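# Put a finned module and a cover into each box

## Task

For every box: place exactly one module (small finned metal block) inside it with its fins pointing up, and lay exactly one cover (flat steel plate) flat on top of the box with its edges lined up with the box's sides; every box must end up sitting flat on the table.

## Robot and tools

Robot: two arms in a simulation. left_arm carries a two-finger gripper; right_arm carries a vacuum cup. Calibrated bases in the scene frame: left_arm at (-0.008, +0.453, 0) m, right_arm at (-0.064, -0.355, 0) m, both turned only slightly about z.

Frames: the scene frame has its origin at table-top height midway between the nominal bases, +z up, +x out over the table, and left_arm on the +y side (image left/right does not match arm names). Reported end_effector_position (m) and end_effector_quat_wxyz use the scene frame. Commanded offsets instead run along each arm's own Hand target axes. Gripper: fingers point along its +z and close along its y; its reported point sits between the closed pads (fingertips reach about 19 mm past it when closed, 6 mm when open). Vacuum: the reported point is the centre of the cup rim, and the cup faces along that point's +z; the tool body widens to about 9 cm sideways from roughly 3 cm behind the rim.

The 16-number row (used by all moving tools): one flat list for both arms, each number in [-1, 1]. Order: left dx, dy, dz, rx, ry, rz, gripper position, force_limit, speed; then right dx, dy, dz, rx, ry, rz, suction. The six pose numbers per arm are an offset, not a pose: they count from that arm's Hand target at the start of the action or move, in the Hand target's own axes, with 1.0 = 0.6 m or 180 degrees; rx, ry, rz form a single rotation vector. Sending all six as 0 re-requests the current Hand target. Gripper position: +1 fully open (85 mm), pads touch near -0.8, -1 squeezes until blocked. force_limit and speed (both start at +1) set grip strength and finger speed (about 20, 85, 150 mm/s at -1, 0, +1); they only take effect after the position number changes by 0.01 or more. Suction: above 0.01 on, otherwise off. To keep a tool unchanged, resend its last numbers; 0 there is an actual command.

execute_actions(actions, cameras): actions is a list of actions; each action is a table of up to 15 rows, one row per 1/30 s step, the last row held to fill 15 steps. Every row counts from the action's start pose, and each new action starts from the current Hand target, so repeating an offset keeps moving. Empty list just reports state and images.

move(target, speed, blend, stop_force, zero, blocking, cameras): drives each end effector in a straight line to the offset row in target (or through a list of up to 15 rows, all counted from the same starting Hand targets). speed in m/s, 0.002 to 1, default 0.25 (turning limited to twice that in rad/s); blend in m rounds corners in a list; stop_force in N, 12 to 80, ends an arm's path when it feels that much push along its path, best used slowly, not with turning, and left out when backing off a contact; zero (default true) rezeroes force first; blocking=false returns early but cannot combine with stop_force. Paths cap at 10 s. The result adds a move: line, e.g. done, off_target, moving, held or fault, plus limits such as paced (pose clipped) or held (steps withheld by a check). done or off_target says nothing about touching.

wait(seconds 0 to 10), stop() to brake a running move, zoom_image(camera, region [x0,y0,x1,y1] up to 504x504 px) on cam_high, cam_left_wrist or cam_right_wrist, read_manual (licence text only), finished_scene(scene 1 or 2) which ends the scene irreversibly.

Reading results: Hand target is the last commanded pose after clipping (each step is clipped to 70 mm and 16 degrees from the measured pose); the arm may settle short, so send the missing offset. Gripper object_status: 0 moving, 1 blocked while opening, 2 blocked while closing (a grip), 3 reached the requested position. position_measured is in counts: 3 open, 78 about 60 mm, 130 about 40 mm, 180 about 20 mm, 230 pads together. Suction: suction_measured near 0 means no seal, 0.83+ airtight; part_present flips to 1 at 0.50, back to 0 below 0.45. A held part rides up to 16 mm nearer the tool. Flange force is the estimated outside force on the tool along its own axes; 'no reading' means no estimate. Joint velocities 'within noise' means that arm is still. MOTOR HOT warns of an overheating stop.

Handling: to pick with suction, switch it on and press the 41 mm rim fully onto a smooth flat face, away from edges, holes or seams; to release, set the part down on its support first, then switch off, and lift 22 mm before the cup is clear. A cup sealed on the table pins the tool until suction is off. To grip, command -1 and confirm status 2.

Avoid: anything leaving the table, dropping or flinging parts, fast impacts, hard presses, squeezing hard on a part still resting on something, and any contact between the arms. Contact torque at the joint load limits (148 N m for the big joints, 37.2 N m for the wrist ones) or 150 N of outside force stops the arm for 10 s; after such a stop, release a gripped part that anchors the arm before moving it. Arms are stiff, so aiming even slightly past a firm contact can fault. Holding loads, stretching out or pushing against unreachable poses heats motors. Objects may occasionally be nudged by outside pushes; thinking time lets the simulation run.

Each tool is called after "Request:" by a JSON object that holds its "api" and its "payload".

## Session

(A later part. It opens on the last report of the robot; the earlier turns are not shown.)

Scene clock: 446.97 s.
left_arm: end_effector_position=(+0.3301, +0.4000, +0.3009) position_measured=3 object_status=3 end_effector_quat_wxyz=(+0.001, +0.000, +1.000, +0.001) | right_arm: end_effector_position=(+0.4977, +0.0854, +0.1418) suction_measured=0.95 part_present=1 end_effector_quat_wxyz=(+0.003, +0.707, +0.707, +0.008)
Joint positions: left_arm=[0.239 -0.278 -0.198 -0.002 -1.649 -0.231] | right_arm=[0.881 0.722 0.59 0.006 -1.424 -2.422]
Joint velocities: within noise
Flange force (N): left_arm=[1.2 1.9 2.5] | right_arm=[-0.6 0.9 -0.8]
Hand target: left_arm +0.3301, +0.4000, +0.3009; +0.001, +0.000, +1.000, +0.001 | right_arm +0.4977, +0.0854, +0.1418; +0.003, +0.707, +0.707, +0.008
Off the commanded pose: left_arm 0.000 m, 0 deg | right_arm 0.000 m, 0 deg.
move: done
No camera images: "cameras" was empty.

Request:
{"api": "move", "payload": {"target": [[0,0,0,0,0,0,1,-0.5,-0.5,0,0,-0.03,0,0,0,1],[0,0,0,0,0,0,1,-0.5,-0.5,0,0,-0.17,0,0,0,1],[0,0,0,0,0,0,1,-0.5,-0.5,-0.5,0,-0.17,0,0,0,1],[-0.117,-0.5,-0.2,0,0,0,1,-0.5,-0.5,-0.5,0,-0.17,0,0,0,1]], "speed": [0.04,0.15,0.25,0.3]}}

Request:
{"api": "zoom_image", "payload": {"camera": "cam_high", "region": [150, 190, 310, 320]}}

Request:
{"api": "zoom_image", "payload": {"camera": "cam_left_wrist", "region": [168, 0, 672, 504]}}

Scene clock: 463.10 s.
left_arm: end_effector_position=(+0.4003, +0.0998, +0.4204) position_measured=3 object_status=3 end_effector_quat_wxyz=(+0.001, +0.000, +1.000, +0.001) | right_arm: end_effector_position=(+0.4963, -0.2154, +0.2417) suction_measured=0.95 part_present=1 end_effector_quat_wxyz=(+0.003, +0.707, +0.707, +0.008)
Joint positions: left_arm=[-0.465 0.307 0.681 -0.002 -1.945 0.472] | right_arm=[0.502 0.322 0.235 0 -1.467 -2.042]
Joint velocities: within noise
Flange force (N): left_arm=[-1.6 1.4 0.6] | right_arm=[-1.0 2.2 -0.2]
Hand target: left_arm +0.4004, +0.0998, +0.4204; +0.001, +0.000, +1.000, +0.001 | right_arm +0.4963, -0.2154, +0.2417; +0.003, +0.707, +0.707, +0.008
Off the commanded pose: left_arm 0.000 m, 0 deg | right_arm 0.000 m, 0 deg.
move: done

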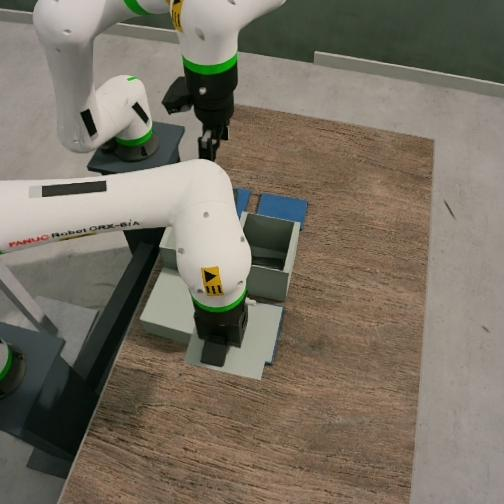

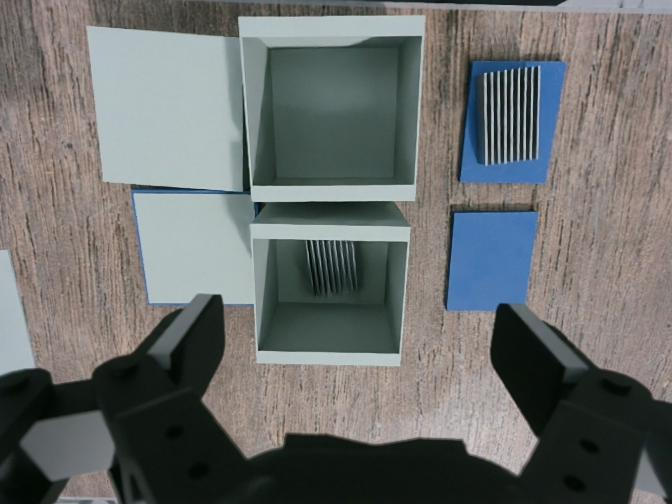

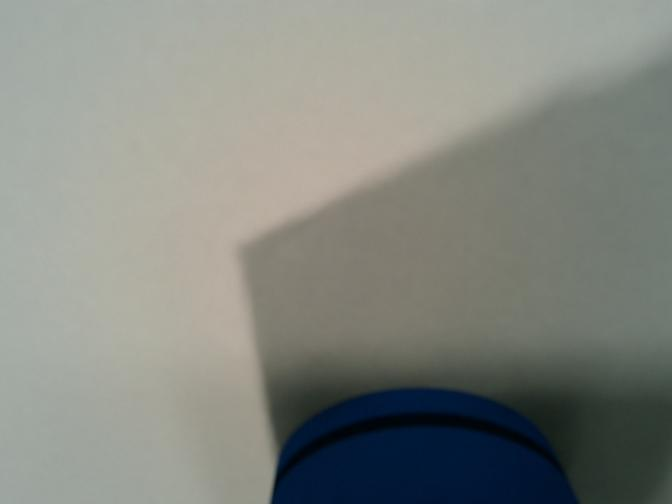

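Scaled by 3.150.

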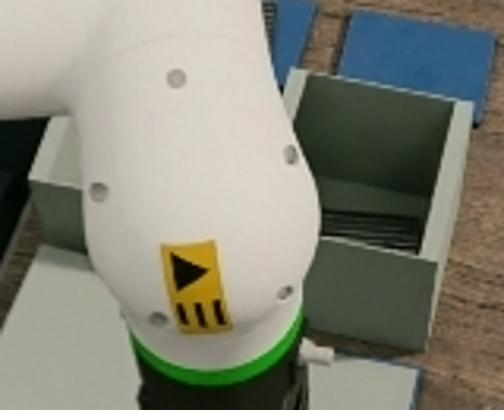

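Scaled by 1.000.

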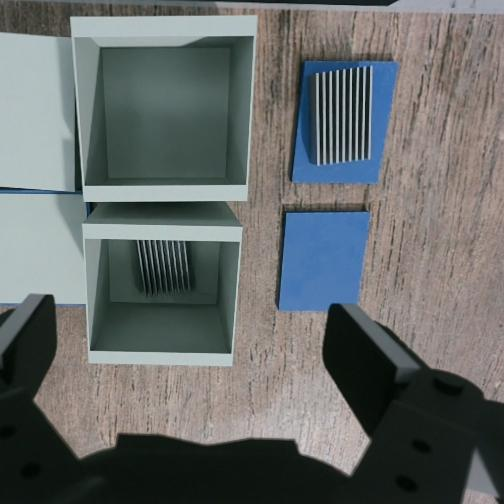

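Request:
{"api": "zoom_image", "payload": {"camera": "cam_left_wrist", "region": [230, 0, 430, 210]}}

Request:
{"api": "zoom_image", "payload": {"camera": "cam_left_wrist", "region": [230, 190, 430, 380]}}

Request:
{"api": "zoom_image", "payload": {"camera": "cam_left_wrist", "region": [440, 40, 600, 200]}}

Scaled by 2.400.

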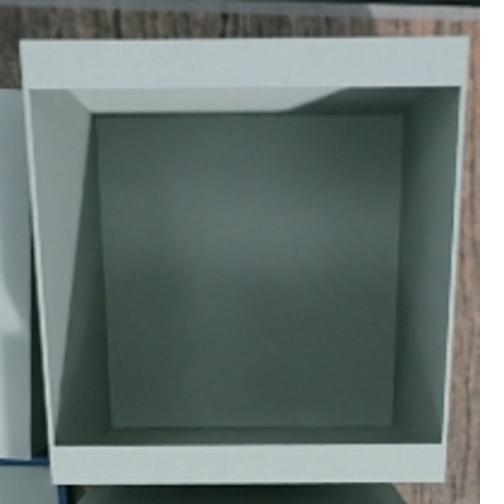

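Scaled by 2.520.

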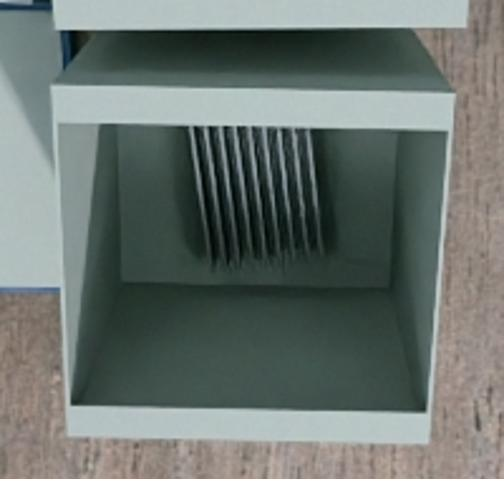

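Scaled by 3.150.

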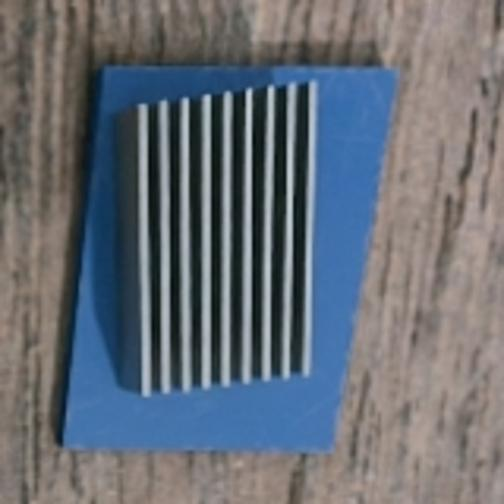

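Request:
{"api": "move", "payload": {"target": [[0.117,0.5,0.2,0,0,0,1,-0.5,-0.5,0,0,0,0,0,0,1],[0.117,0.5,0.2,0,0,0,1,-0.5,-0.5,0.5,0,0,0,0,0,1],[0.117,0.5,0.2,0,0,0,1,-0.5,-0.5,0.5,0,0.14,0,0,0,1],[0.117,0.5,0.2,0,0,0,1,-0.5,-0.5,0.5,0,0.17,0,0,0,1]], "speed": [0.35,0.2,0.1,0.02], "cameras": ["cam_high"]}}

Request:
{"api": "move", "payload": {"target": [0,0,0,0,0,0,1,-0.5,-0.5,0,0,0,0,0,0,0], "cameras": []}}

Request:
{"api": "wait", "payload": {"seconds": 0.5, "cameras": []}}

Request:
{"api": "move", "payload": {"target": [[0,0,0,0,0,0,1,-0.5,-0.5,0,0,-0.05,0,0,0,0],[0,0,0,0,0,0,1,-0.5,-0.5,0,0,-0.15,0,0,0,0],[0,0,0,0,0,0,1,-0.5,-0.5,-0.6,0,-0.15,0,0,0,0]], "speed": [0.05,0.25,0.3], "cameras": ["cam_high","cam_right_wrist"]}}

Scene clock: 516.07 s.
left_arm: end_effector_position=(+0.3301, +0.4000, +0.3009) position_measured=3 object_status=3 end_effector_quat_wxyz=(+0.001, +0.000, +1.000, +0.001) | right_arm: end_effector_position=(+0.4977, +0.0854, +0.1418) suction_measured=0.95 part_present=1 end_effector_quat_wxyz=(+0.003, +0.707, +0.707, +0.008)
Joint positions: left_arm=[0.239 -0.278 -0.198 -0.002 -1.649 -0.231] | right_arm=[0.881 0.722 0.59 0.007 -1.424 -2.422]
Joint velocities: within noise
Flange force (N): left_arm=[1.8 2.8 1.2] | right_arm=[-0.6 1.3 -1.0]
Hand target: left_arm +0.3301, +0.4000, +0.3009; +0.001, +0.000, +1.000, +0.001 | right_arm +0.4977, +0.0854, +0.1418; +0.003, +0.707, +0.707, +0.008
Off the commanded pose: left_arm 0.000 m, 0 deg | right_arm 0.000 m, 0 deg.
move: done
Images, in order (width x height): cam_high 504x504.

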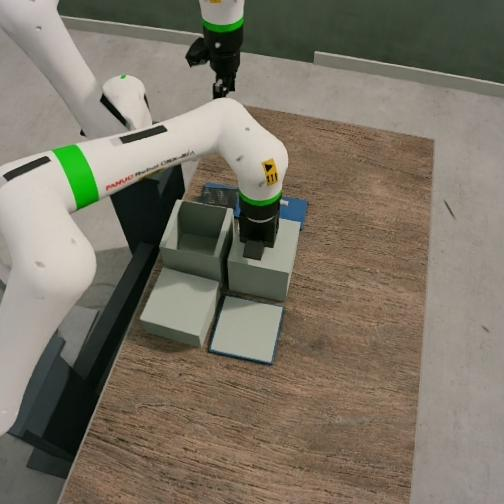

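Scene clock: 516.57 s.
left_arm: end_effector_position=(+0.3301, +0.4000, +0.3009) position_measured=3 object_status=3 end_effector_quat_wxyz=(+0.001, +0.000, +1.000, +0.001) | right_arm: end_effector_position=(+0.4978, +0.0853, +0.1419) suction_measured=0.00 part_present=0 end_effector_quat_wxyz=(+0.003, +0.707, +0.707, +0.008)
Joint positions: left_arm=[0.239 -0.278 -0.198 -0.002 -1.649 -0.231] | right_arm=[0.881 0.722 0.59 0.007 -1.424 -2.422]
Joint velocities: within noise
Flange force (N): left_arm=[1.3 3.3 1.8] | right_arm=[1.1 1.1 -21.1]
Hand target: left_arm +0.3301, +0.4000, +0.3009; +0.001, +0.000, +1.000, +0.001 | right_arm +0.4977, +0.0854, +0.1418; +0.003, +0.707, +0.707, +0.008
Off the commanded pose: left_arm 0.000 m, 0 deg | right_arm 0.000 m, 0 deg.
move: done
No camera images: "cameras" was empty.

Scene clock: 517.07 s.
left_arm: end_effector_position=(+0.3301, +0.4000, +0.3009) position_measured=3 object_status=3 end_effector_quat_wxyz=(+0.001, +0.000, +1.000, +0.001) | right_arm: end_effector_position=(+0.4977, +0.0854, +0.1419) suction_measured=0.00 part_present=0 end_effector_quat_wxyz=(+0.003, +0.707, +0.707, +0.008)
Joint positions: left_arm=[0.239 -0.278 -0.198 -0.002 -1.649 -0.231] | right_arm=[0.881 0.722 0.59 0.007 -1.424 -2.422]
Joint velocities: within noise
Flange force (N): left_arm=[1.5 2.2 1.6] | right_arm=[0.6 1.3 -21.5]
Hand target: left_arm +0.3301, +0.4000, +0.3009; +0.001, +0.000, +1.000, +0.001 | right_arm +0.4977, +0.0854, +0.1418; +0.003, +0.707, +0.707, +0.008
Off the commanded pose: left_arm 0.000 m, 0 deg | right_arm 0.000 m, 0 deg.
wait: 0.50 s; at rest by 0.17 s
No camera images: "cameras" was empty.

Scene clock: 519.67 s.
left_arm: end_effector_position=(+0.3301, +0.4000, +0.3009) position_measured=3 object_status=3 end_effector_quat_wxyz=(+0.001, +0.000, +1.000, +0.001) | right_arm: end_effector_position=(+0.4964, -0.2752, +0.2292) suction_measured=0.00 part_present=0 end_effector_quat_wxyz=(+0.003, +0.707, +0.707, +0.008)
Joint positions: left_arm=[0.239 -0.278 -0.198 -0.002 -1.649 -0.231] | right_arm=[0.403 0.297 0.174 -0.001 -1.431 -1.943]
Joint velocities: within noise
Flange force (N): left_arm=[2.2 2.5 1.8] | right_arm=[-1.2 4.1 -3.4]
Hand target: left_arm +0.3301, +0.4000, +0.3009; +0.001, +0.000, +1.000, +0.001 | right_arm +0.4965, -0.2753, +0.2293; +0.003, +0.707, +0.707, +0.008
Off the commanded pose: left_arm 0.000 m, 0 deg | right_arm 0.000 m, 0 deg.
move: done
Images, in order (width x height): cam_high 504x504, cam_right_wrist 672x504.

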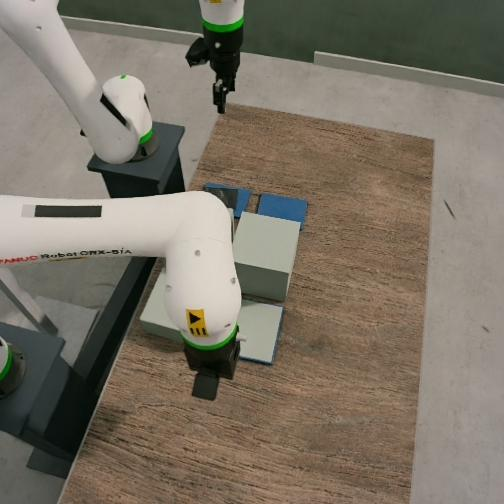

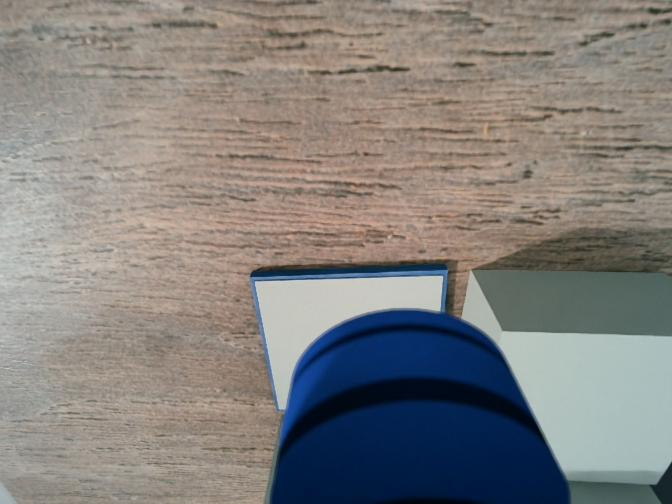

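Request:
{"api": "move", "payload": {"target": [0.003,-0.185,0.167,0.0059,0.0999,-0.0375,1,-0.5,-0.5,0,0,0,0,0,0,0], "cameras": ["cam_left_wrist","cam_high"]}}

Request:
{"api": "zoom_image", "payload": {"camera": "cam_left_wrist", "region": [168, 0, 672, 504]}}

Scene clock: 541.33 s.
left_arm: end_effector_position=(+0.3285, +0.2892, +0.2005) position_measured=3 object_status=3 end_effector_quat_wxyz=(-0.155, -0.059, +0.986, -0.008) | right_arm: end_effector_position=(+0.4965, -0.2753, +0.2293) suction_measured=0.00 part_present=0 end_effector_quat_wxyz=(+0.003, +0.707, +0.707, +0.008)
Joint positions: left_arm=[-0.047 0.05 -0.193 0.051 -1.637 0.169] | right_arm=[0.403 0.297 0.174 -0.001 -1.431 -1.943]
Joint velocities: within noise
Flange force (N): left_arm=[-0.3 2.4 1.1] | right_arm=[-1.1 2.1 -2.7]
Hand target: left_arm +0.3285, +0.2892, +0.2005; -0.155, -0.059, +0.986, -0.008 | right_arm +0.4965, -0.2753, +0.2293; +0.003, +0.707, +0.707, +0.008
Off the commanded pose: left_arm 0.000 m, 0 deg | right_arm 0.000 m, 0 deg.
move: done
Images, in order (width x height): cam_high 504x504, cam_left_wrist 672x504.

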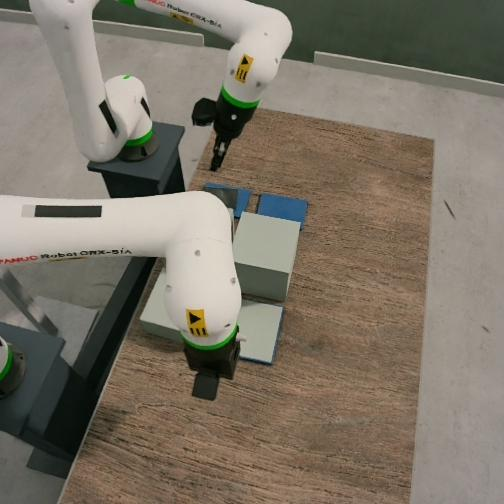

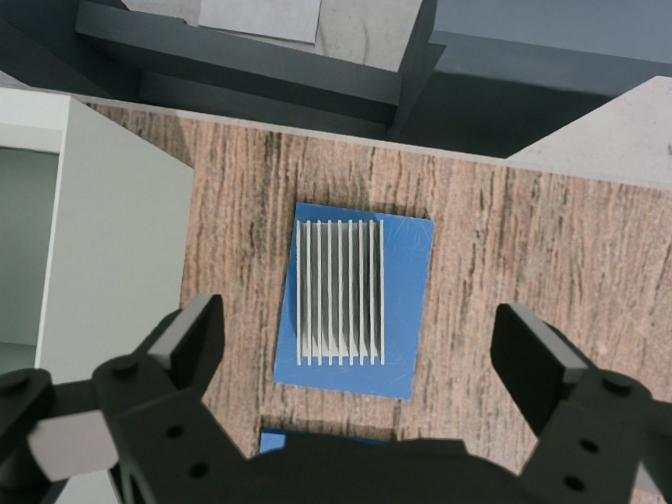

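Scaled by 1.000.

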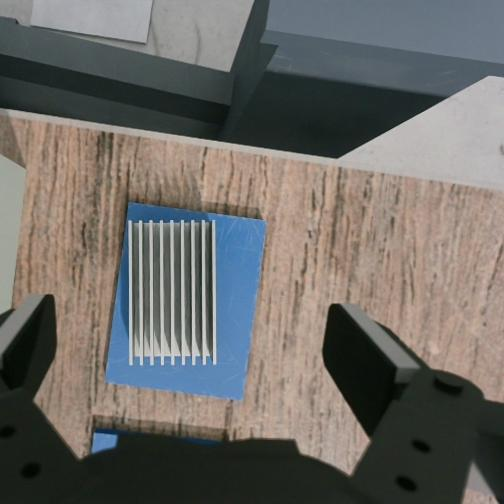

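Request:
{"api": "move", "payload": {"target": [-0.0535,-0.007,0.2026,0,0,0,1,-0.5,-0.5,0,0,0,0,0,0,0], "speed": 0.15, "cameras": ["cam_left_wrist","cam_high"]}}

Scene clock: 557.53 s.
left_arm: end_effector_position=(+0.3222, +0.2844, +0.0750) position_measured=3 object_status=3 end_effector_quat_wxyz=(-0.155, -0.059, +0.986, -0.008) | right_arm: end_effector_position=(+0.4965, -0.2753, +0.2293) suction_measured=0.00 part_present=0 end_effector_quat_wxyz=(+0.003, +0.707, +0.707, +0.008)
Joint positions: left_arm=[-0.059 0.157 -0.391 0.057 -1.331 0.163] | right_arm=[0.403 0.297 0.174 -0.001 -1.431 -1.943]
Joint velocities: within noise
Flange force (N): left_arm=[1.7 3.1 1.4] | right_arm=[-1.2 1.9 -2.9]
Hand target: left_arm +0.3222, +0.2844, +0.0749; -0.155, -0.059, +0.986, -0.008 | right_arm +0.4965, -0.2753, +0.2293; +0.003, +0.707, +0.707, +0.008
Off the commanded pose: left_arm 0.000 m, 0 deg | right_arm 0.000 m, 0 deg.
move: done
Images, in order (width x height): cam_high 504x504, cam_left_wrist 672x504.

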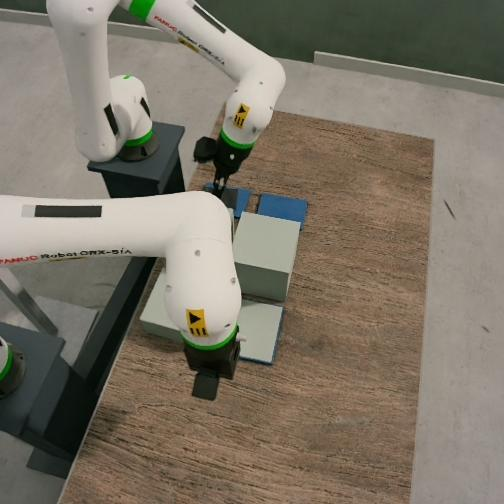

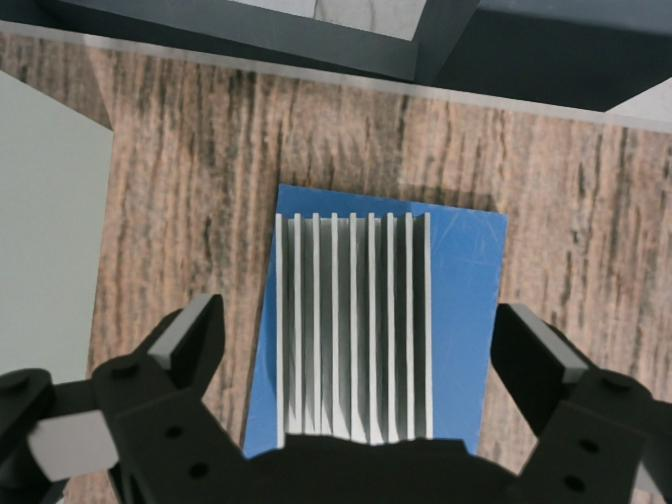

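Request:
{"api": "move", "payload": {"target": [-0.0149,0,0.046,0,0,0,1,-0.8,-1,0,0,0,0,0,0,0], "speed": 0.06, "cameras": ["cam_left_wrist"]}}

Request:
{"api": "move", "payload": {"target": [0,0,0,0,0,0,-1,-0.8,-1,0,0,0,0,0,0,0], "cameras": ["cam_left_wrist"]}}

Scene clock: 567.37 s.
left_arm: end_effector_position=(+0.3222, +0.2845, +0.0459) position_measured=3 object_status=3 end_effector_quat_wxyz=(-0.155, -0.059, +0.986, -0.008) | right_arm: end_effector_position=(+0.4965, -0.2753, +0.2293) suction_measured=0.00 part_present=0 end_effector_quat_wxyz=(+0.003, +0.707, +0.707, +0.008)
Joint positions: left_arm=[-0.059 0.198 -0.422 0.058 -1.259 0.159] | right_arm=[0.403 0.297 0.174 -0.001 -1.431 -1.943]
Joint velocities: within noise
Flange force (N): left_arm=[1.7 3.2 1.1] | right_arm=[-1.4 2.5 -3.1]
Hand target: left_arm +0.3222, +0.2845, +0.0459; -0.155, -0.059, +0.986, -0.008 | right_arm +0.4965, -0.2753, +0.2293; +0.003, +0.707, +0.707, +0.008
Off the commanded pose: left_arm 0.000 m, 0 deg | right_arm 0.000 m, 0 deg.
move: done
Images, in order (width x height): cam_left_wrist 672x504.

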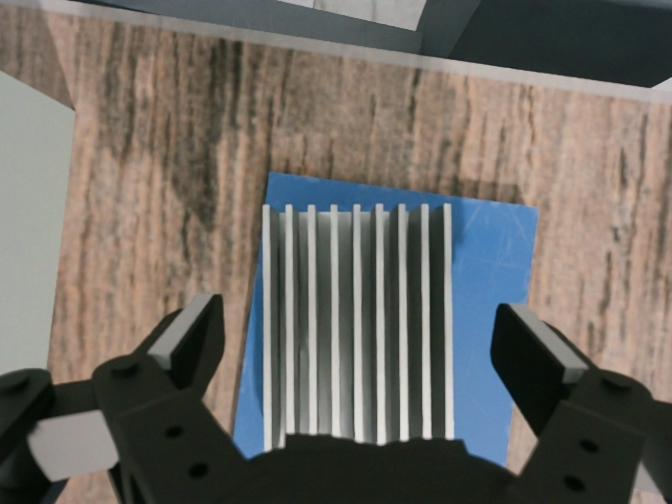

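Scene clock: 569.07 s.
left_arm: end_effector_position=(+0.3222, +0.2845, +0.0459) position_measured=78 object_status=0 end_effector_quat_wxyz=(-0.155, -0.059, +0.986, -0.008) | right_arm: end_effector_position=(+0.4965, -0.2753, +0.2293) suction_measured=0.00 part_present=0 end_effector_quat_wxyz=(+0.003, +0.707, +0.707, +0.008)
Joint positions: left_arm=[-0.059 0.198 -0.422 0.058 -1.259 0.159] | right_arm=[0.403 0.297 0.174 -0.001 -1.431 -1.943]
Joint velocities: within noise
Flange force (N): left_arm=[5.1 6.4 -16.4] | right_arm=[-1.2 2.4 -3.0]
Hand target: left_arm +0.3222, +0.2845, +0.0459; -0.155, -0.059, +0.986, -0.008 | right_arm +0.4965, -0.2753, +0.2293; +0.003, +0.707, +0.707, +0.008
Off the commanded pose: left_arm 0.000 m, 0 deg | right_arm 0.000 m, 0 deg.
move: done
Images, in order (width x height): cam_left_wrist 672x504.

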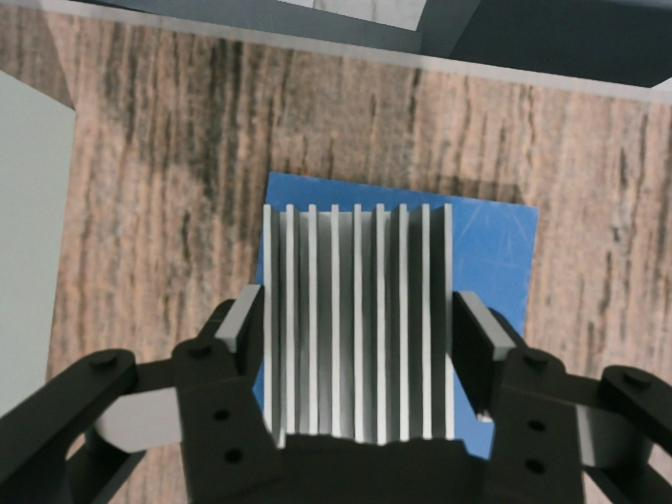

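Request:
{"api": "move", "payload": {"target": [0,0,0,0,0,0,-1,-0.8,-1,0,0,0,0,0,0,0], "cameras": []}}

Request:
{"api": "move", "payload": {"target": [0.031,0,-0.0952,0,0,0,-1,-0.8,-1,0,0,0,0,0,0,0], "speed": 0.05, "cameras": ["cam_left_wrist"]}}

Request:
{"api": "zoom_image", "payload": {"camera": "cam_left_wrist", "region": [168, 150, 520, 480]}}

Scene clock: 574.73 s.
left_arm: end_effector_position=(+0.3222, +0.2845, +0.0459) position_measured=78 object_status=2 end_effector_quat_wxyz=(-0.155, -0.059, +0.986, -0.008) | right_arm: end_effector_position=(+0.4965, -0.2753, +0.2293) suction_measured=0.00 part_present=0 end_effector_quat_wxyz=(+0.003, +0.707, +0.707, +0.008)
Joint positions: left_arm=[-0.059 0.198 -0.422 0.058 -1.259 0.159] | right_arm=[0.403 0.297 0.174 -0.001 -1.431 -1.943]
Joint velocities: within noise
Flange force (N): left_arm=[4.9 6.3 -16.5] | right_arm=[-1.3 2.3 -2.9]
Hand target: left_arm +0.3222, +0.2845, +0.0459; -0.155, -0.059, +0.986, -0.008 | right_arm +0.4965, -0.2753, +0.2293; +0.003, +0.707, +0.707, +0.008
Off the commanded pose: left_arm 0.000 m, 0 deg | right_arm 0.000 m, 0 deg.
move: done
No camera images: "cameras" was empty.

Scene clock: 576.20 s.
left_arm: end_effector_position=(+0.3221, +0.2844, +0.1060) position_measured=78 object_status=2 end_effector_quat_wxyz=(-0.155, -0.059, +0.986, -0.008) | right_arm: end_effector_position=(+0.4965, -0.2753, +0.2293) suction_measured=0.00 part_present=0 end_effector_quat_wxyz=(+0.003, +0.707, +0.707, +0.008)
Joint positions: left_arm=[-0.059 0.118 -0.353 0.056 -1.407 0.168] | right_arm=[0.403 0.297 0.174 -0.001 -1.431 -1.943]
Joint velocities: within noise
Flange force (N): left_arm=[0.0 2.4 2.9] | right_arm=[-1.1 2.4 -3.2]
Hand target: left_arm +0.3221, +0.2844, +0.1060; -0.155, -0.059, +0.986, -0.008 | right_arm +0.4965, -0.2753, +0.2293; +0.003, +0.707, +0.707, +0.008
Off the commanded pose: left_arm 0.000 m, 0 deg | right_arm 0.000 m, 0 deg.
move: done
Images, in order (width x height): cam_left_wrist 672x504.

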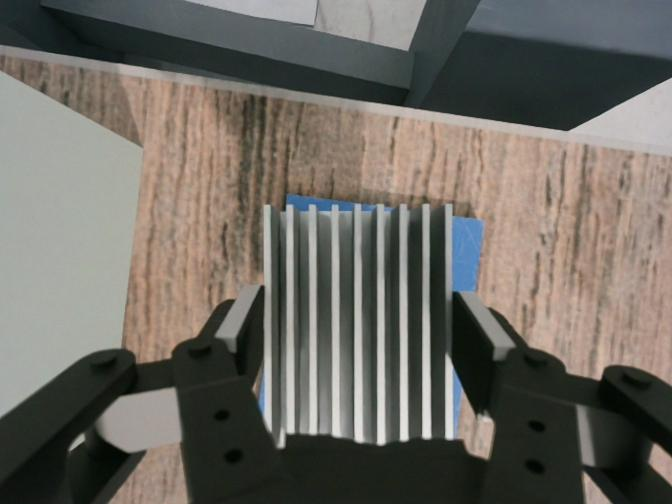

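Scaled by 1.432.

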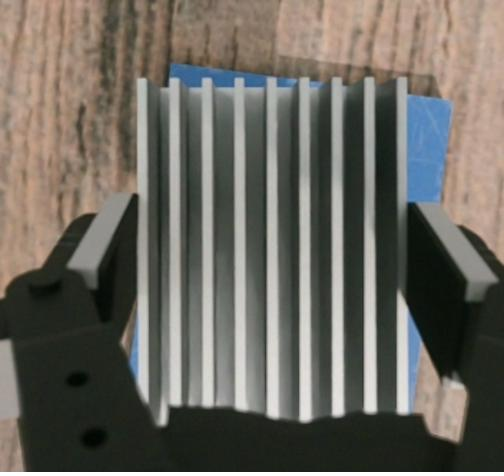

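Request:
{"api": "move", "payload": {"target": [[-0.031,0,0.0952,0,0,0,-1,-0.8,-1,0,0,0,0,0,0,0],[-0.031,0,0.0952,0,0,0,0.3,-0.8,-1,0,0,0,0,0,0,0],[-0.031,0,0.0952,0,-0.0222,0,-1,-0.8,-1,0,0,0,0,0,0,0],[0,0,0,0,-0.0222,0,-1,-0.8,-1,0,0,0,0,0,0,0]], "speed": [0.05,0.05,0.05,0.06], "cameras": ["cam_left_wrist"]}}

Scene clock: 618.63 s.
left_arm: end_effector_position=(+0.3221, +0.2844, +0.1060) position_measured=78 object_status=2 end_effector_quat_wxyz=(-0.121, -0.059, +0.991, -0.006) | right_arm: end_effector_position=(+0.4965, -0.2753, +0.2293) suction_measured=0.00 part_present=0 end_effector_quat_wxyz=(+0.003, +0.707, +0.707, +0.008)
Joint positions: left_arm=[-0.068 0.066 -0.392 0.046 -1.352 0.179] | right_arm=[0.403 0.297 0.174 -0.001 -1.431 -1.943]
Joint velocities: within noise
Flange force (N): left_arm=[0.3 2.5 2.9] | right_arm=[-1.1 1.8 -2.8]
Hand target: left_arm +0.3221, +0.2844, +0.1060; -0.121, -0.059, +0.991, -0.006 | right_arm +0.4965, -0.2753, +0.2293; +0.003, +0.707, +0.707, +0.008
Off the commanded pose: left_arm 0.000 m, 0 deg | right_arm 0.000 m, 0 deg.
move: done
Images, in order (width x height): cam_left_wrist 672x504.

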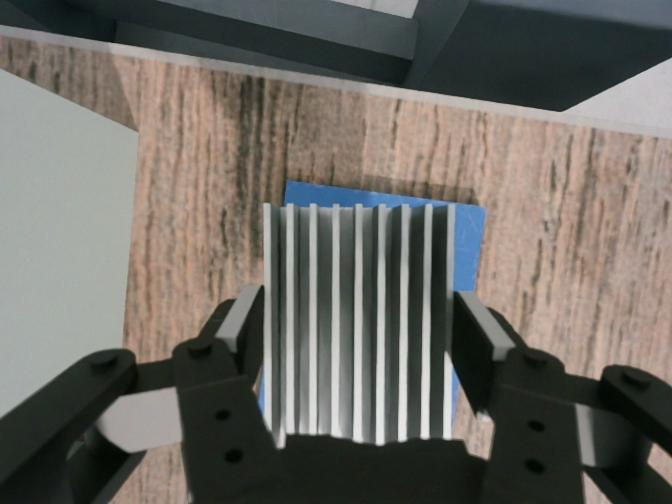

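Request:
{"api": "move", "payload": {"target": [[0.048,0,-0.1924,0,0,0,-1,-0.8,-1,0,0,0,0,0,0,0],[0.0881,-0.3333,-0.1823,-0.0091,0,0.0366,-1,-0.8,-1,0,0,0,0,0,0,0]], "speed": [0.15,0.2], "blend": [0.03,0], "cameras": ["cam_left_wrist","cam_high"]}}

Request:
{"api": "zoom_image", "payload": {"camera": "cam_left_wrist", "region": [120, 0, 624, 504]}}

Scene clock: 628.17 s.
left_arm: end_effector_position=(+0.3211, +0.0826, +0.2246) position_measured=78 object_status=2 end_effector_quat_wxyz=(-0.121, -0.001, +0.993, +0.001) | right_arm: end_effector_position=(+0.4965, -0.2753, +0.2293) suction_measured=0.00 part_present=0 end_effector_quat_wxyz=(+0.003, +0.707, +0.707, +0.008)
Joint positions: left_arm=[-0.499 0.262 0.104 0.116 -1.626 0.501] | right_arm=[0.403 0.297 0.174 -0.001 -1.431 -1.943]
Joint velocities: within noise
Flange force (N): left_arm=[0.2 3.5 3.3] | right_arm=[-1.3 2.1 -3.1]
Hand target: left_arm +0.3211, +0.0826, +0.2245; -0.121, -0.001, +0.993, +0.001 | right_arm +0.4965, -0.2753, +0.2293; +0.003, +0.707, +0.707, +0.008
Off the commanded pose: left_arm 0.000 m, 0 deg | right_arm 0.000 m, 0 deg.
move: done
Images, in order (width x height): cam_high 504x504, cam_left_wrist 672x504.

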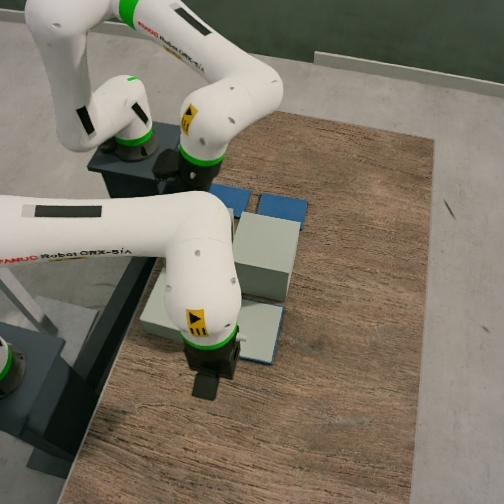

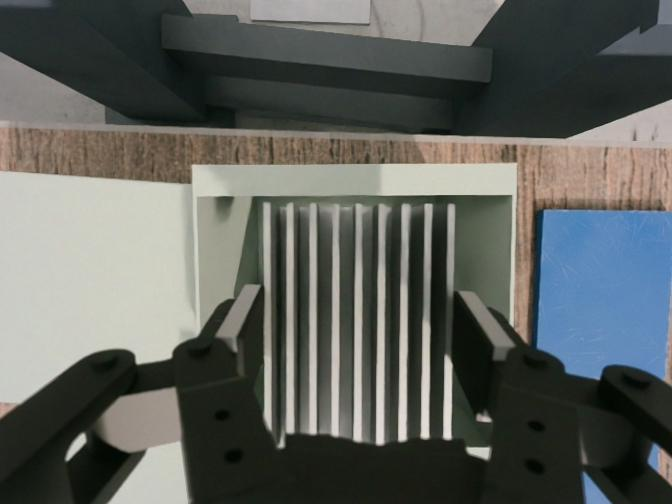

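Scaled by 1.000.

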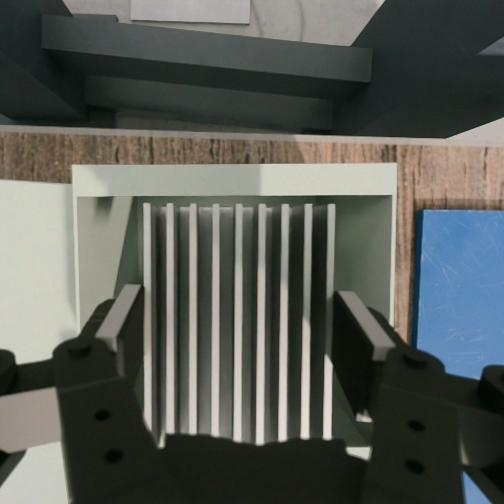

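Request:
{"api": "move", "payload": {"target": [-0.0625,0,0.2504,0,0,0,-1,-0.8,-1,0,0,0,0,0,0,0], "speed": 0.08, "stop_force": 20, "cameras": ["cam_left_wrist","cam_high"]}}

Scene clock: 641.90 s.
left_arm: end_effector_position=(+0.3213, +0.0829, +0.0697) position_measured=78 object_status=2 end_effector_quat_wxyz=(-0.121, -0.001, +0.993, +0.001) | right_arm: end_effector_position=(+0.4965, -0.2753, +0.2293) suction_measured=0.00 part_present=0 end_effector_quat_wxyz=(+0.003, +0.707, +0.707, +0.008)
Joint positions: left_arm=[-0.498 0.373 -0.131 0.12 -1.283 0.46] | right_arm=[0.403 0.297 0.174 -0.001 -1.431 -1.943]
Joint velocities: within noise
Flange force (N): left_arm=[0.4 3.0 3.1] | right_arm=[-1.4 2.0 -2.9]
Hand target: left_arm +0.3213, +0.0829, +0.0697; -0.121, -0.001, +0.993, +0.001 | right_arm +0.4965, -0.2753, +0.2293; +0.003, +0.707, +0.707, +0.008
Off the commanded pose: left_arm 0.000 m, 0 deg | right_arm 0.000 m, 0 deg.
move: done
Images, in order (width x height): cam_high 504x504, cam_left_wrist 672x504.

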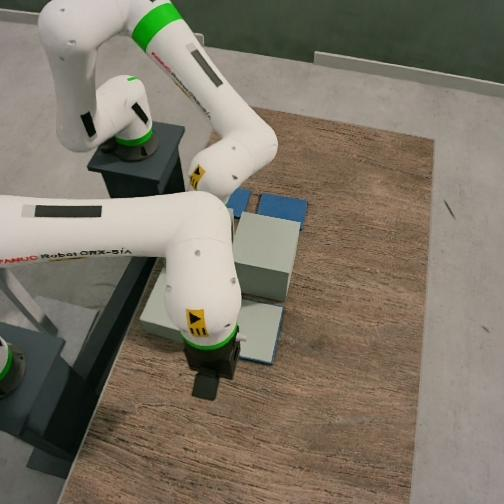

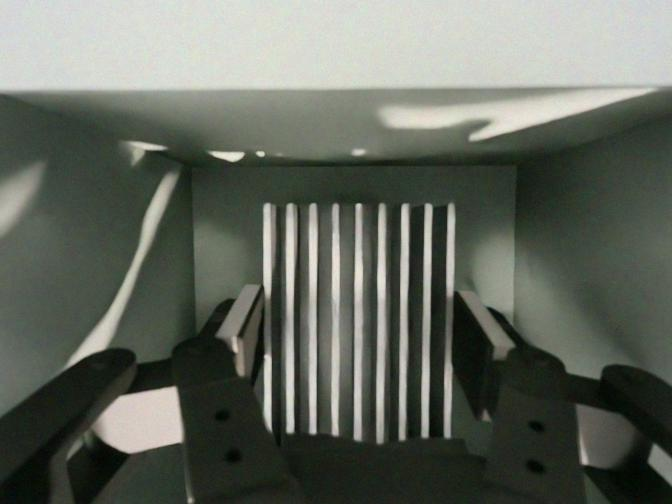

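Request:
{"api": "move", "payload": {"target": [-0.0149,0,0.0598,0,0,0,-1,-0.8,-1,0,0,0,0,0,0,0], "speed": 0.015, "stop_force": 12, "cameras": ["cam_left_wrist","cam_high"]}}

Scene clock: 648.03 s.
left_arm: end_effector_position=(+0.3214, +0.0829, +0.0370) position_measured=78 object_status=2 end_effector_quat_wxyz=(-0.121, -0.001, +0.993, +0.001) | right_arm: end_effector_position=(+0.4965, -0.2753, +0.2293) suction_measured=0.00 part_present=0 end_effector_quat_wxyz=(+0.003, +0.707, +0.707, +0.008)
Joint positions: left_arm=[-0.498 0.411 -0.164 0.123 -1.212 0.45] | right_arm=[0.403 0.297 0.174 -0.001 -1.431 -1.943]
Joint velocities: within noise
Flange force (N): left_arm=[4.2 6.1 -16.6] | right_arm=[-1.2 3.0 -3.1]
Hand target: left_arm +0.3214, +0.0829, +0.0370; -0.121, -0.001, +0.993, +0.001 (not the last commanded pose) | right_arm +0.4965, -0.2753, +0.2293; +0.003, +0.707, +0.707, +0.008
Off the commanded pose: left_arm 0.004 m, 0 deg | right_arm 0.000 m, 0 deg.
move: contact (left_arm)
Images, in order (width x height): cam_high 504x504, cam_left_wrist 672x504.

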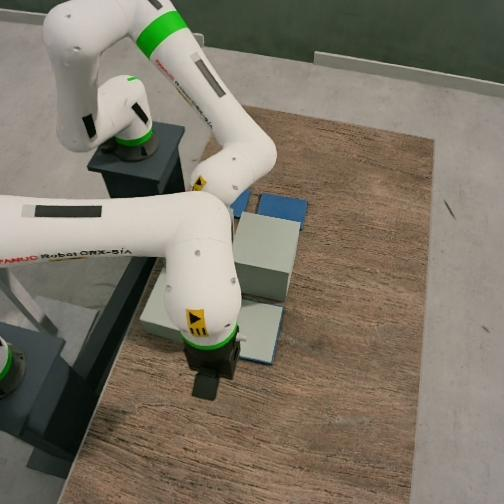

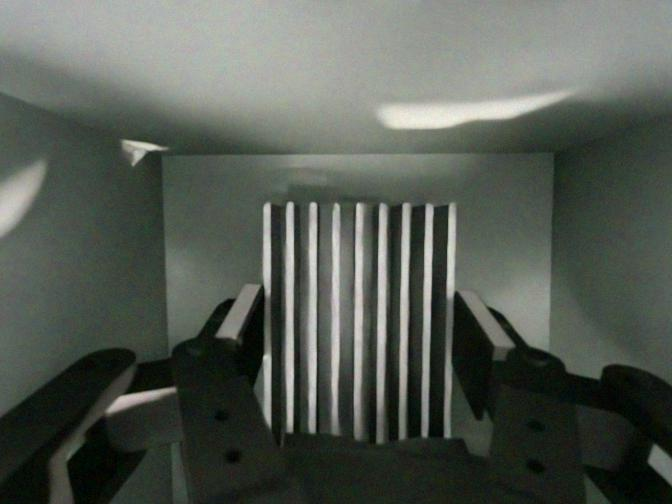

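Request:
{"api": "move", "payload": {"target": [0,0,0,0,0,0,0.7,-0.8,-1,0,0,0,0,0,0,0], "cameras": []}}

Request:
{"api": "move", "payload": {"target": [[0.0202,0,-0.0808,0,0,0,0.7,-0.8,-1,0,0,0,0,0,0,0],[0.0967,0,-0.388,0,0,0,0.7,-0.8,-1,0,0,0,0,0,0,0]], "speed": [0.06,0.2], "cameras": ["cam_left_wrist","cam_high"]}}

Scene clock: 655.00 s.
left_arm: end_effector_position=(+0.3214, +0.0829, +0.0370) position_measured=41 object_status=0 end_effector_quat_wxyz=(-0.121, -0.001, +0.993, +0.001) | right_arm: end_effector_position=(+0.4965, -0.2753, +0.2293) suction_measured=0.00 part_present=0 end_effector_quat_wxyz=(+0.003, +0.707, +0.707, +0.008)
Joint positions: left_arm=[-0.498 0.411 -0.164 0.123 -1.212 0.45] | right_arm=[0.403 0.297 0.174 -0.001 -1.431 -1.943]
Joint velocities: within noise
Flange force (N): left_arm=[1.5 3.0 0.3] | right_arm=[-1.3 2.5 -2.9]
Hand target: left_arm +0.3214, +0.0829, +0.0370; -0.121, -0.001, +0.993, +0.001 | right_arm +0.4965, -0.2753, +0.2293; +0.003, +0.707, +0.707, +0.008
Off the commanded pose: left_arm 0.000 m, 0 deg | right_arm 0.000 m, 0 deg.
move: done
No camera images: "cameras" was empty.

Scene clock: 657.20 s.
left_arm: end_effector_position=(+0.3211, +0.0825, +0.2770) position_measured=41 object_status=3 end_effector_quat_wxyz=(-0.121, -0.001, +0.993, +0.001) | right_arm: end_effector_position=(+0.4965, -0.2753, +0.2293) suction_measured=0.00 part_present=0 end_effector_quat_wxyz=(+0.003, +0.707, +0.707, +0.008)
Joint positions: left_arm=[-0.499 0.254 0.215 0.117 -1.745 0.515] | right_arm=[0.403 0.297 0.174 -0.001 -1.431 -1.943]
Joint velocities: within noise
Flange force (N): left_arm=[0.7 2.5 1.0] | right_arm=[-1.2 2.0 -3.0]
Hand target: left_arm +0.3212, +0.0825, +0.2770; -0.121, -0.001, +0.993, +0.001 | right_arm +0.4965, -0.2753, +0.2293; +0.003, +0.707, +0.707, +0.008
Off the commanded pose: left_arm 0.000 m, 0 deg | right_arm 0.000 m, 0 deg.
move: done
Images, in order (width x height): cam_high 504x504, cam_left_wrist 672x504.

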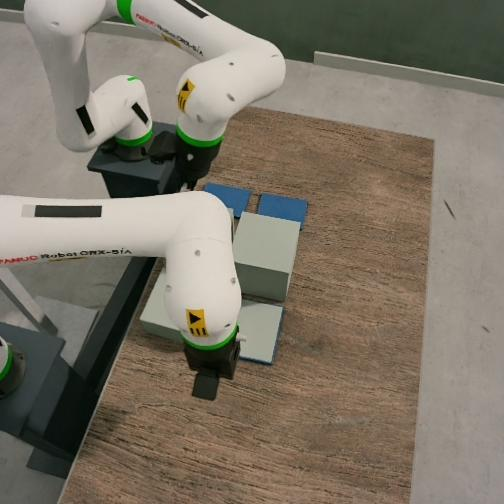

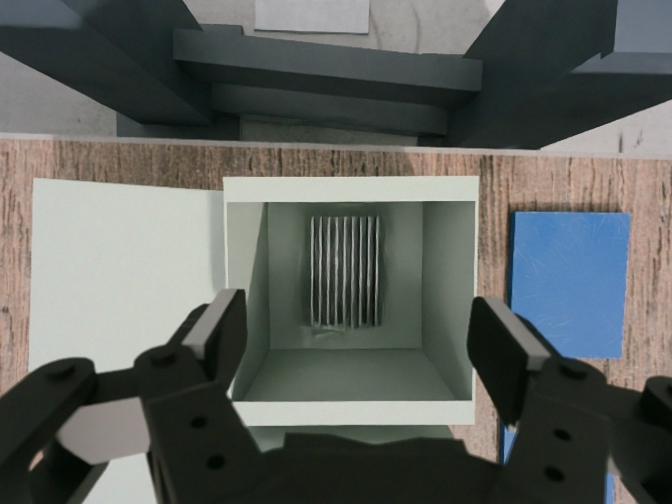

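Request:
{"api": "move", "payload": {"target": [-0.005,0.529,-0.041,0,0,0,0.7,-0.8,-1,-0.0417,-0.0025,-0.035,0.00495,-0.00223,0,0], "cameras": ["cam_right_wrist","cam_high"]}}

Request:
{"api": "zoom_image", "payload": {"camera": "cam_right_wrist", "region": [200, 180, 520, 440]}}

Scene clock: 690.90 s.
left_arm: end_effector_position=(+0.3296, +0.3999, +0.3007) position_measured=41 object_status=3 end_effector_quat_wxyz=(-0.121, -0.001, +0.993, +0.001) | right_arm: end_effector_position=(+0.4947, -0.3005, +0.2501) suction_measured=0.00 part_present=0 end_effector_quat_wxyz=(+0.000, +0.707, +0.707, +0.000)
Joint positions: left_arm=[0.194 -0.085 -0.046 -0.048 -1.848 -0.194] | right_arm=[0.361 0.292 0.216 0 -1.496 -1.902]
Joint velocities: within noise
Flange force (N): left_arm=[2.2 2.7 2.0] | right_arm=[-1.2 2.1 -3.0]
Hand target: left_arm +0.3297, +0.3999, +0.3007; -0.121, -0.001, +0.993, +0.001 | right_arm +0.4947, -0.3004, +0.2500; +0.000, +0.707, +0.707, +0.000
Off the commanded pose: left_arm 0.000 m, 0 deg | right_arm 0.000 m, 0 deg.
move: done
Images, in order (width x height): cam_high 504x504, cam_right_wrist 672x504.

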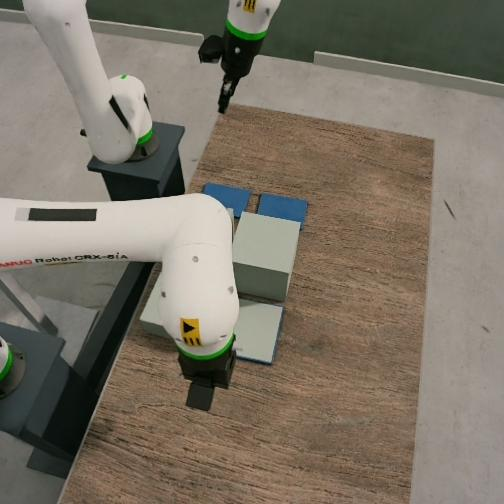

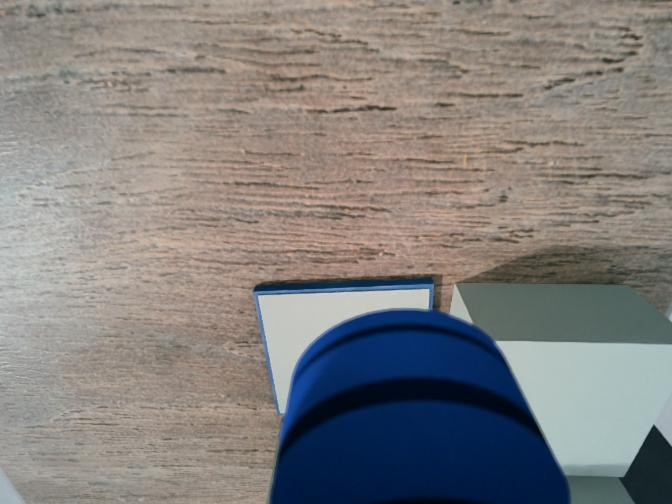

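Scaled by 1.575.

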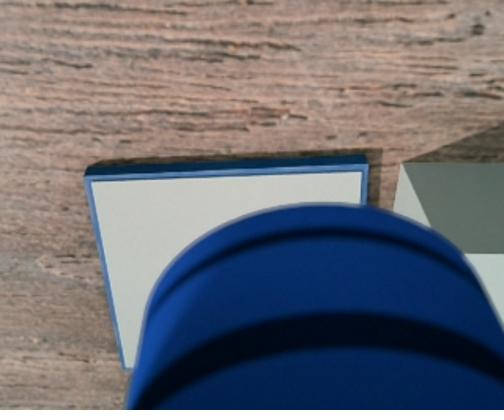

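Request:
{"api": "move", "payload": {"target": [0,0,0,0,0,0,0.7,-0.8,-1,0.3333,0.0005,-0.0167,0,0,0,0], "cameras": ["cam_right_wrist","cam_high"]}}

Request:
{"api": "zoom_image", "payload": {"camera": "cam_right_wrist", "region": [200, 50, 470, 320]}}

Scene clock: 718.47 s.
left_arm: end_effector_position=(+0.3297, +0.3999, +0.3007) position_measured=41 object_status=3 end_effector_quat_wxyz=(-0.121, -0.001, +0.993, +0.001) | right_arm: end_effector_position=(+0.4949, -0.1005, +0.2601) suction_measured=0.00 part_present=0 end_effector_quat_wxyz=(+0.000, +0.707, +0.707, +0.000)
Joint positions: left_arm=[0.194 -0.084 -0.046 -0.048 -1.848 -0.194] | right_arm=[0.671 0.43 0.424 0 -1.565 -2.211]
Joint velocities: within noise
Flange force (N): left_arm=[1.0 1.4 2.2] | right_arm=[-0.6 1.9 -3.0]
Hand target: left_arm +0.3297, +0.3999, +0.3007; -0.121, -0.001, +0.993, +0.001 | right_arm +0.4949, -0.1005, +0.2601; +0.000, +0.707, +0.707, +0.000
Off the commanded pose: left_arm 0.000 m, 0 deg | right_arm 0.000 m, 0 deg.
move: done
Images, in order (width x height): cam_high 504x504, cam_right_wrist 672x504.

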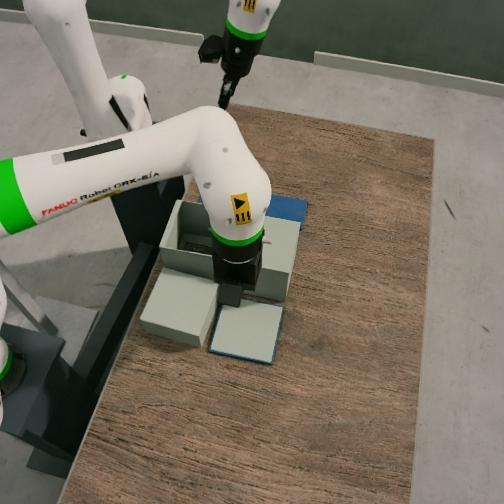

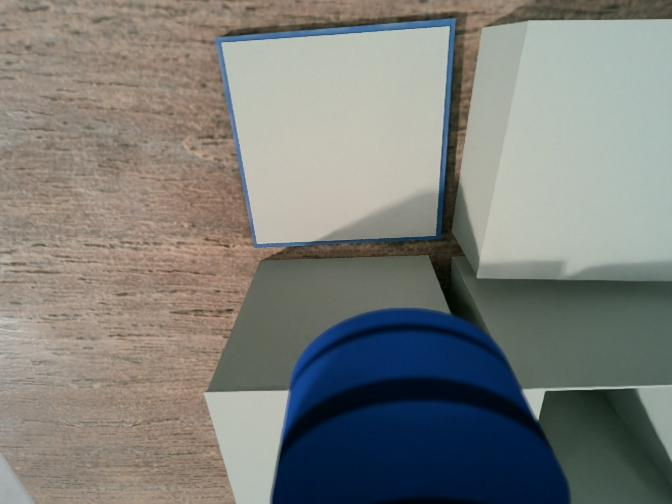

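Scaled by 1.867.

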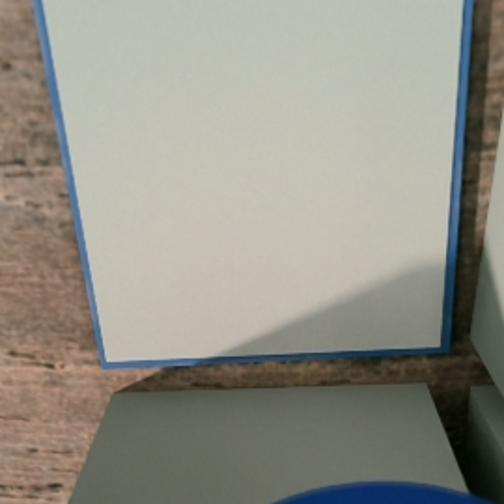

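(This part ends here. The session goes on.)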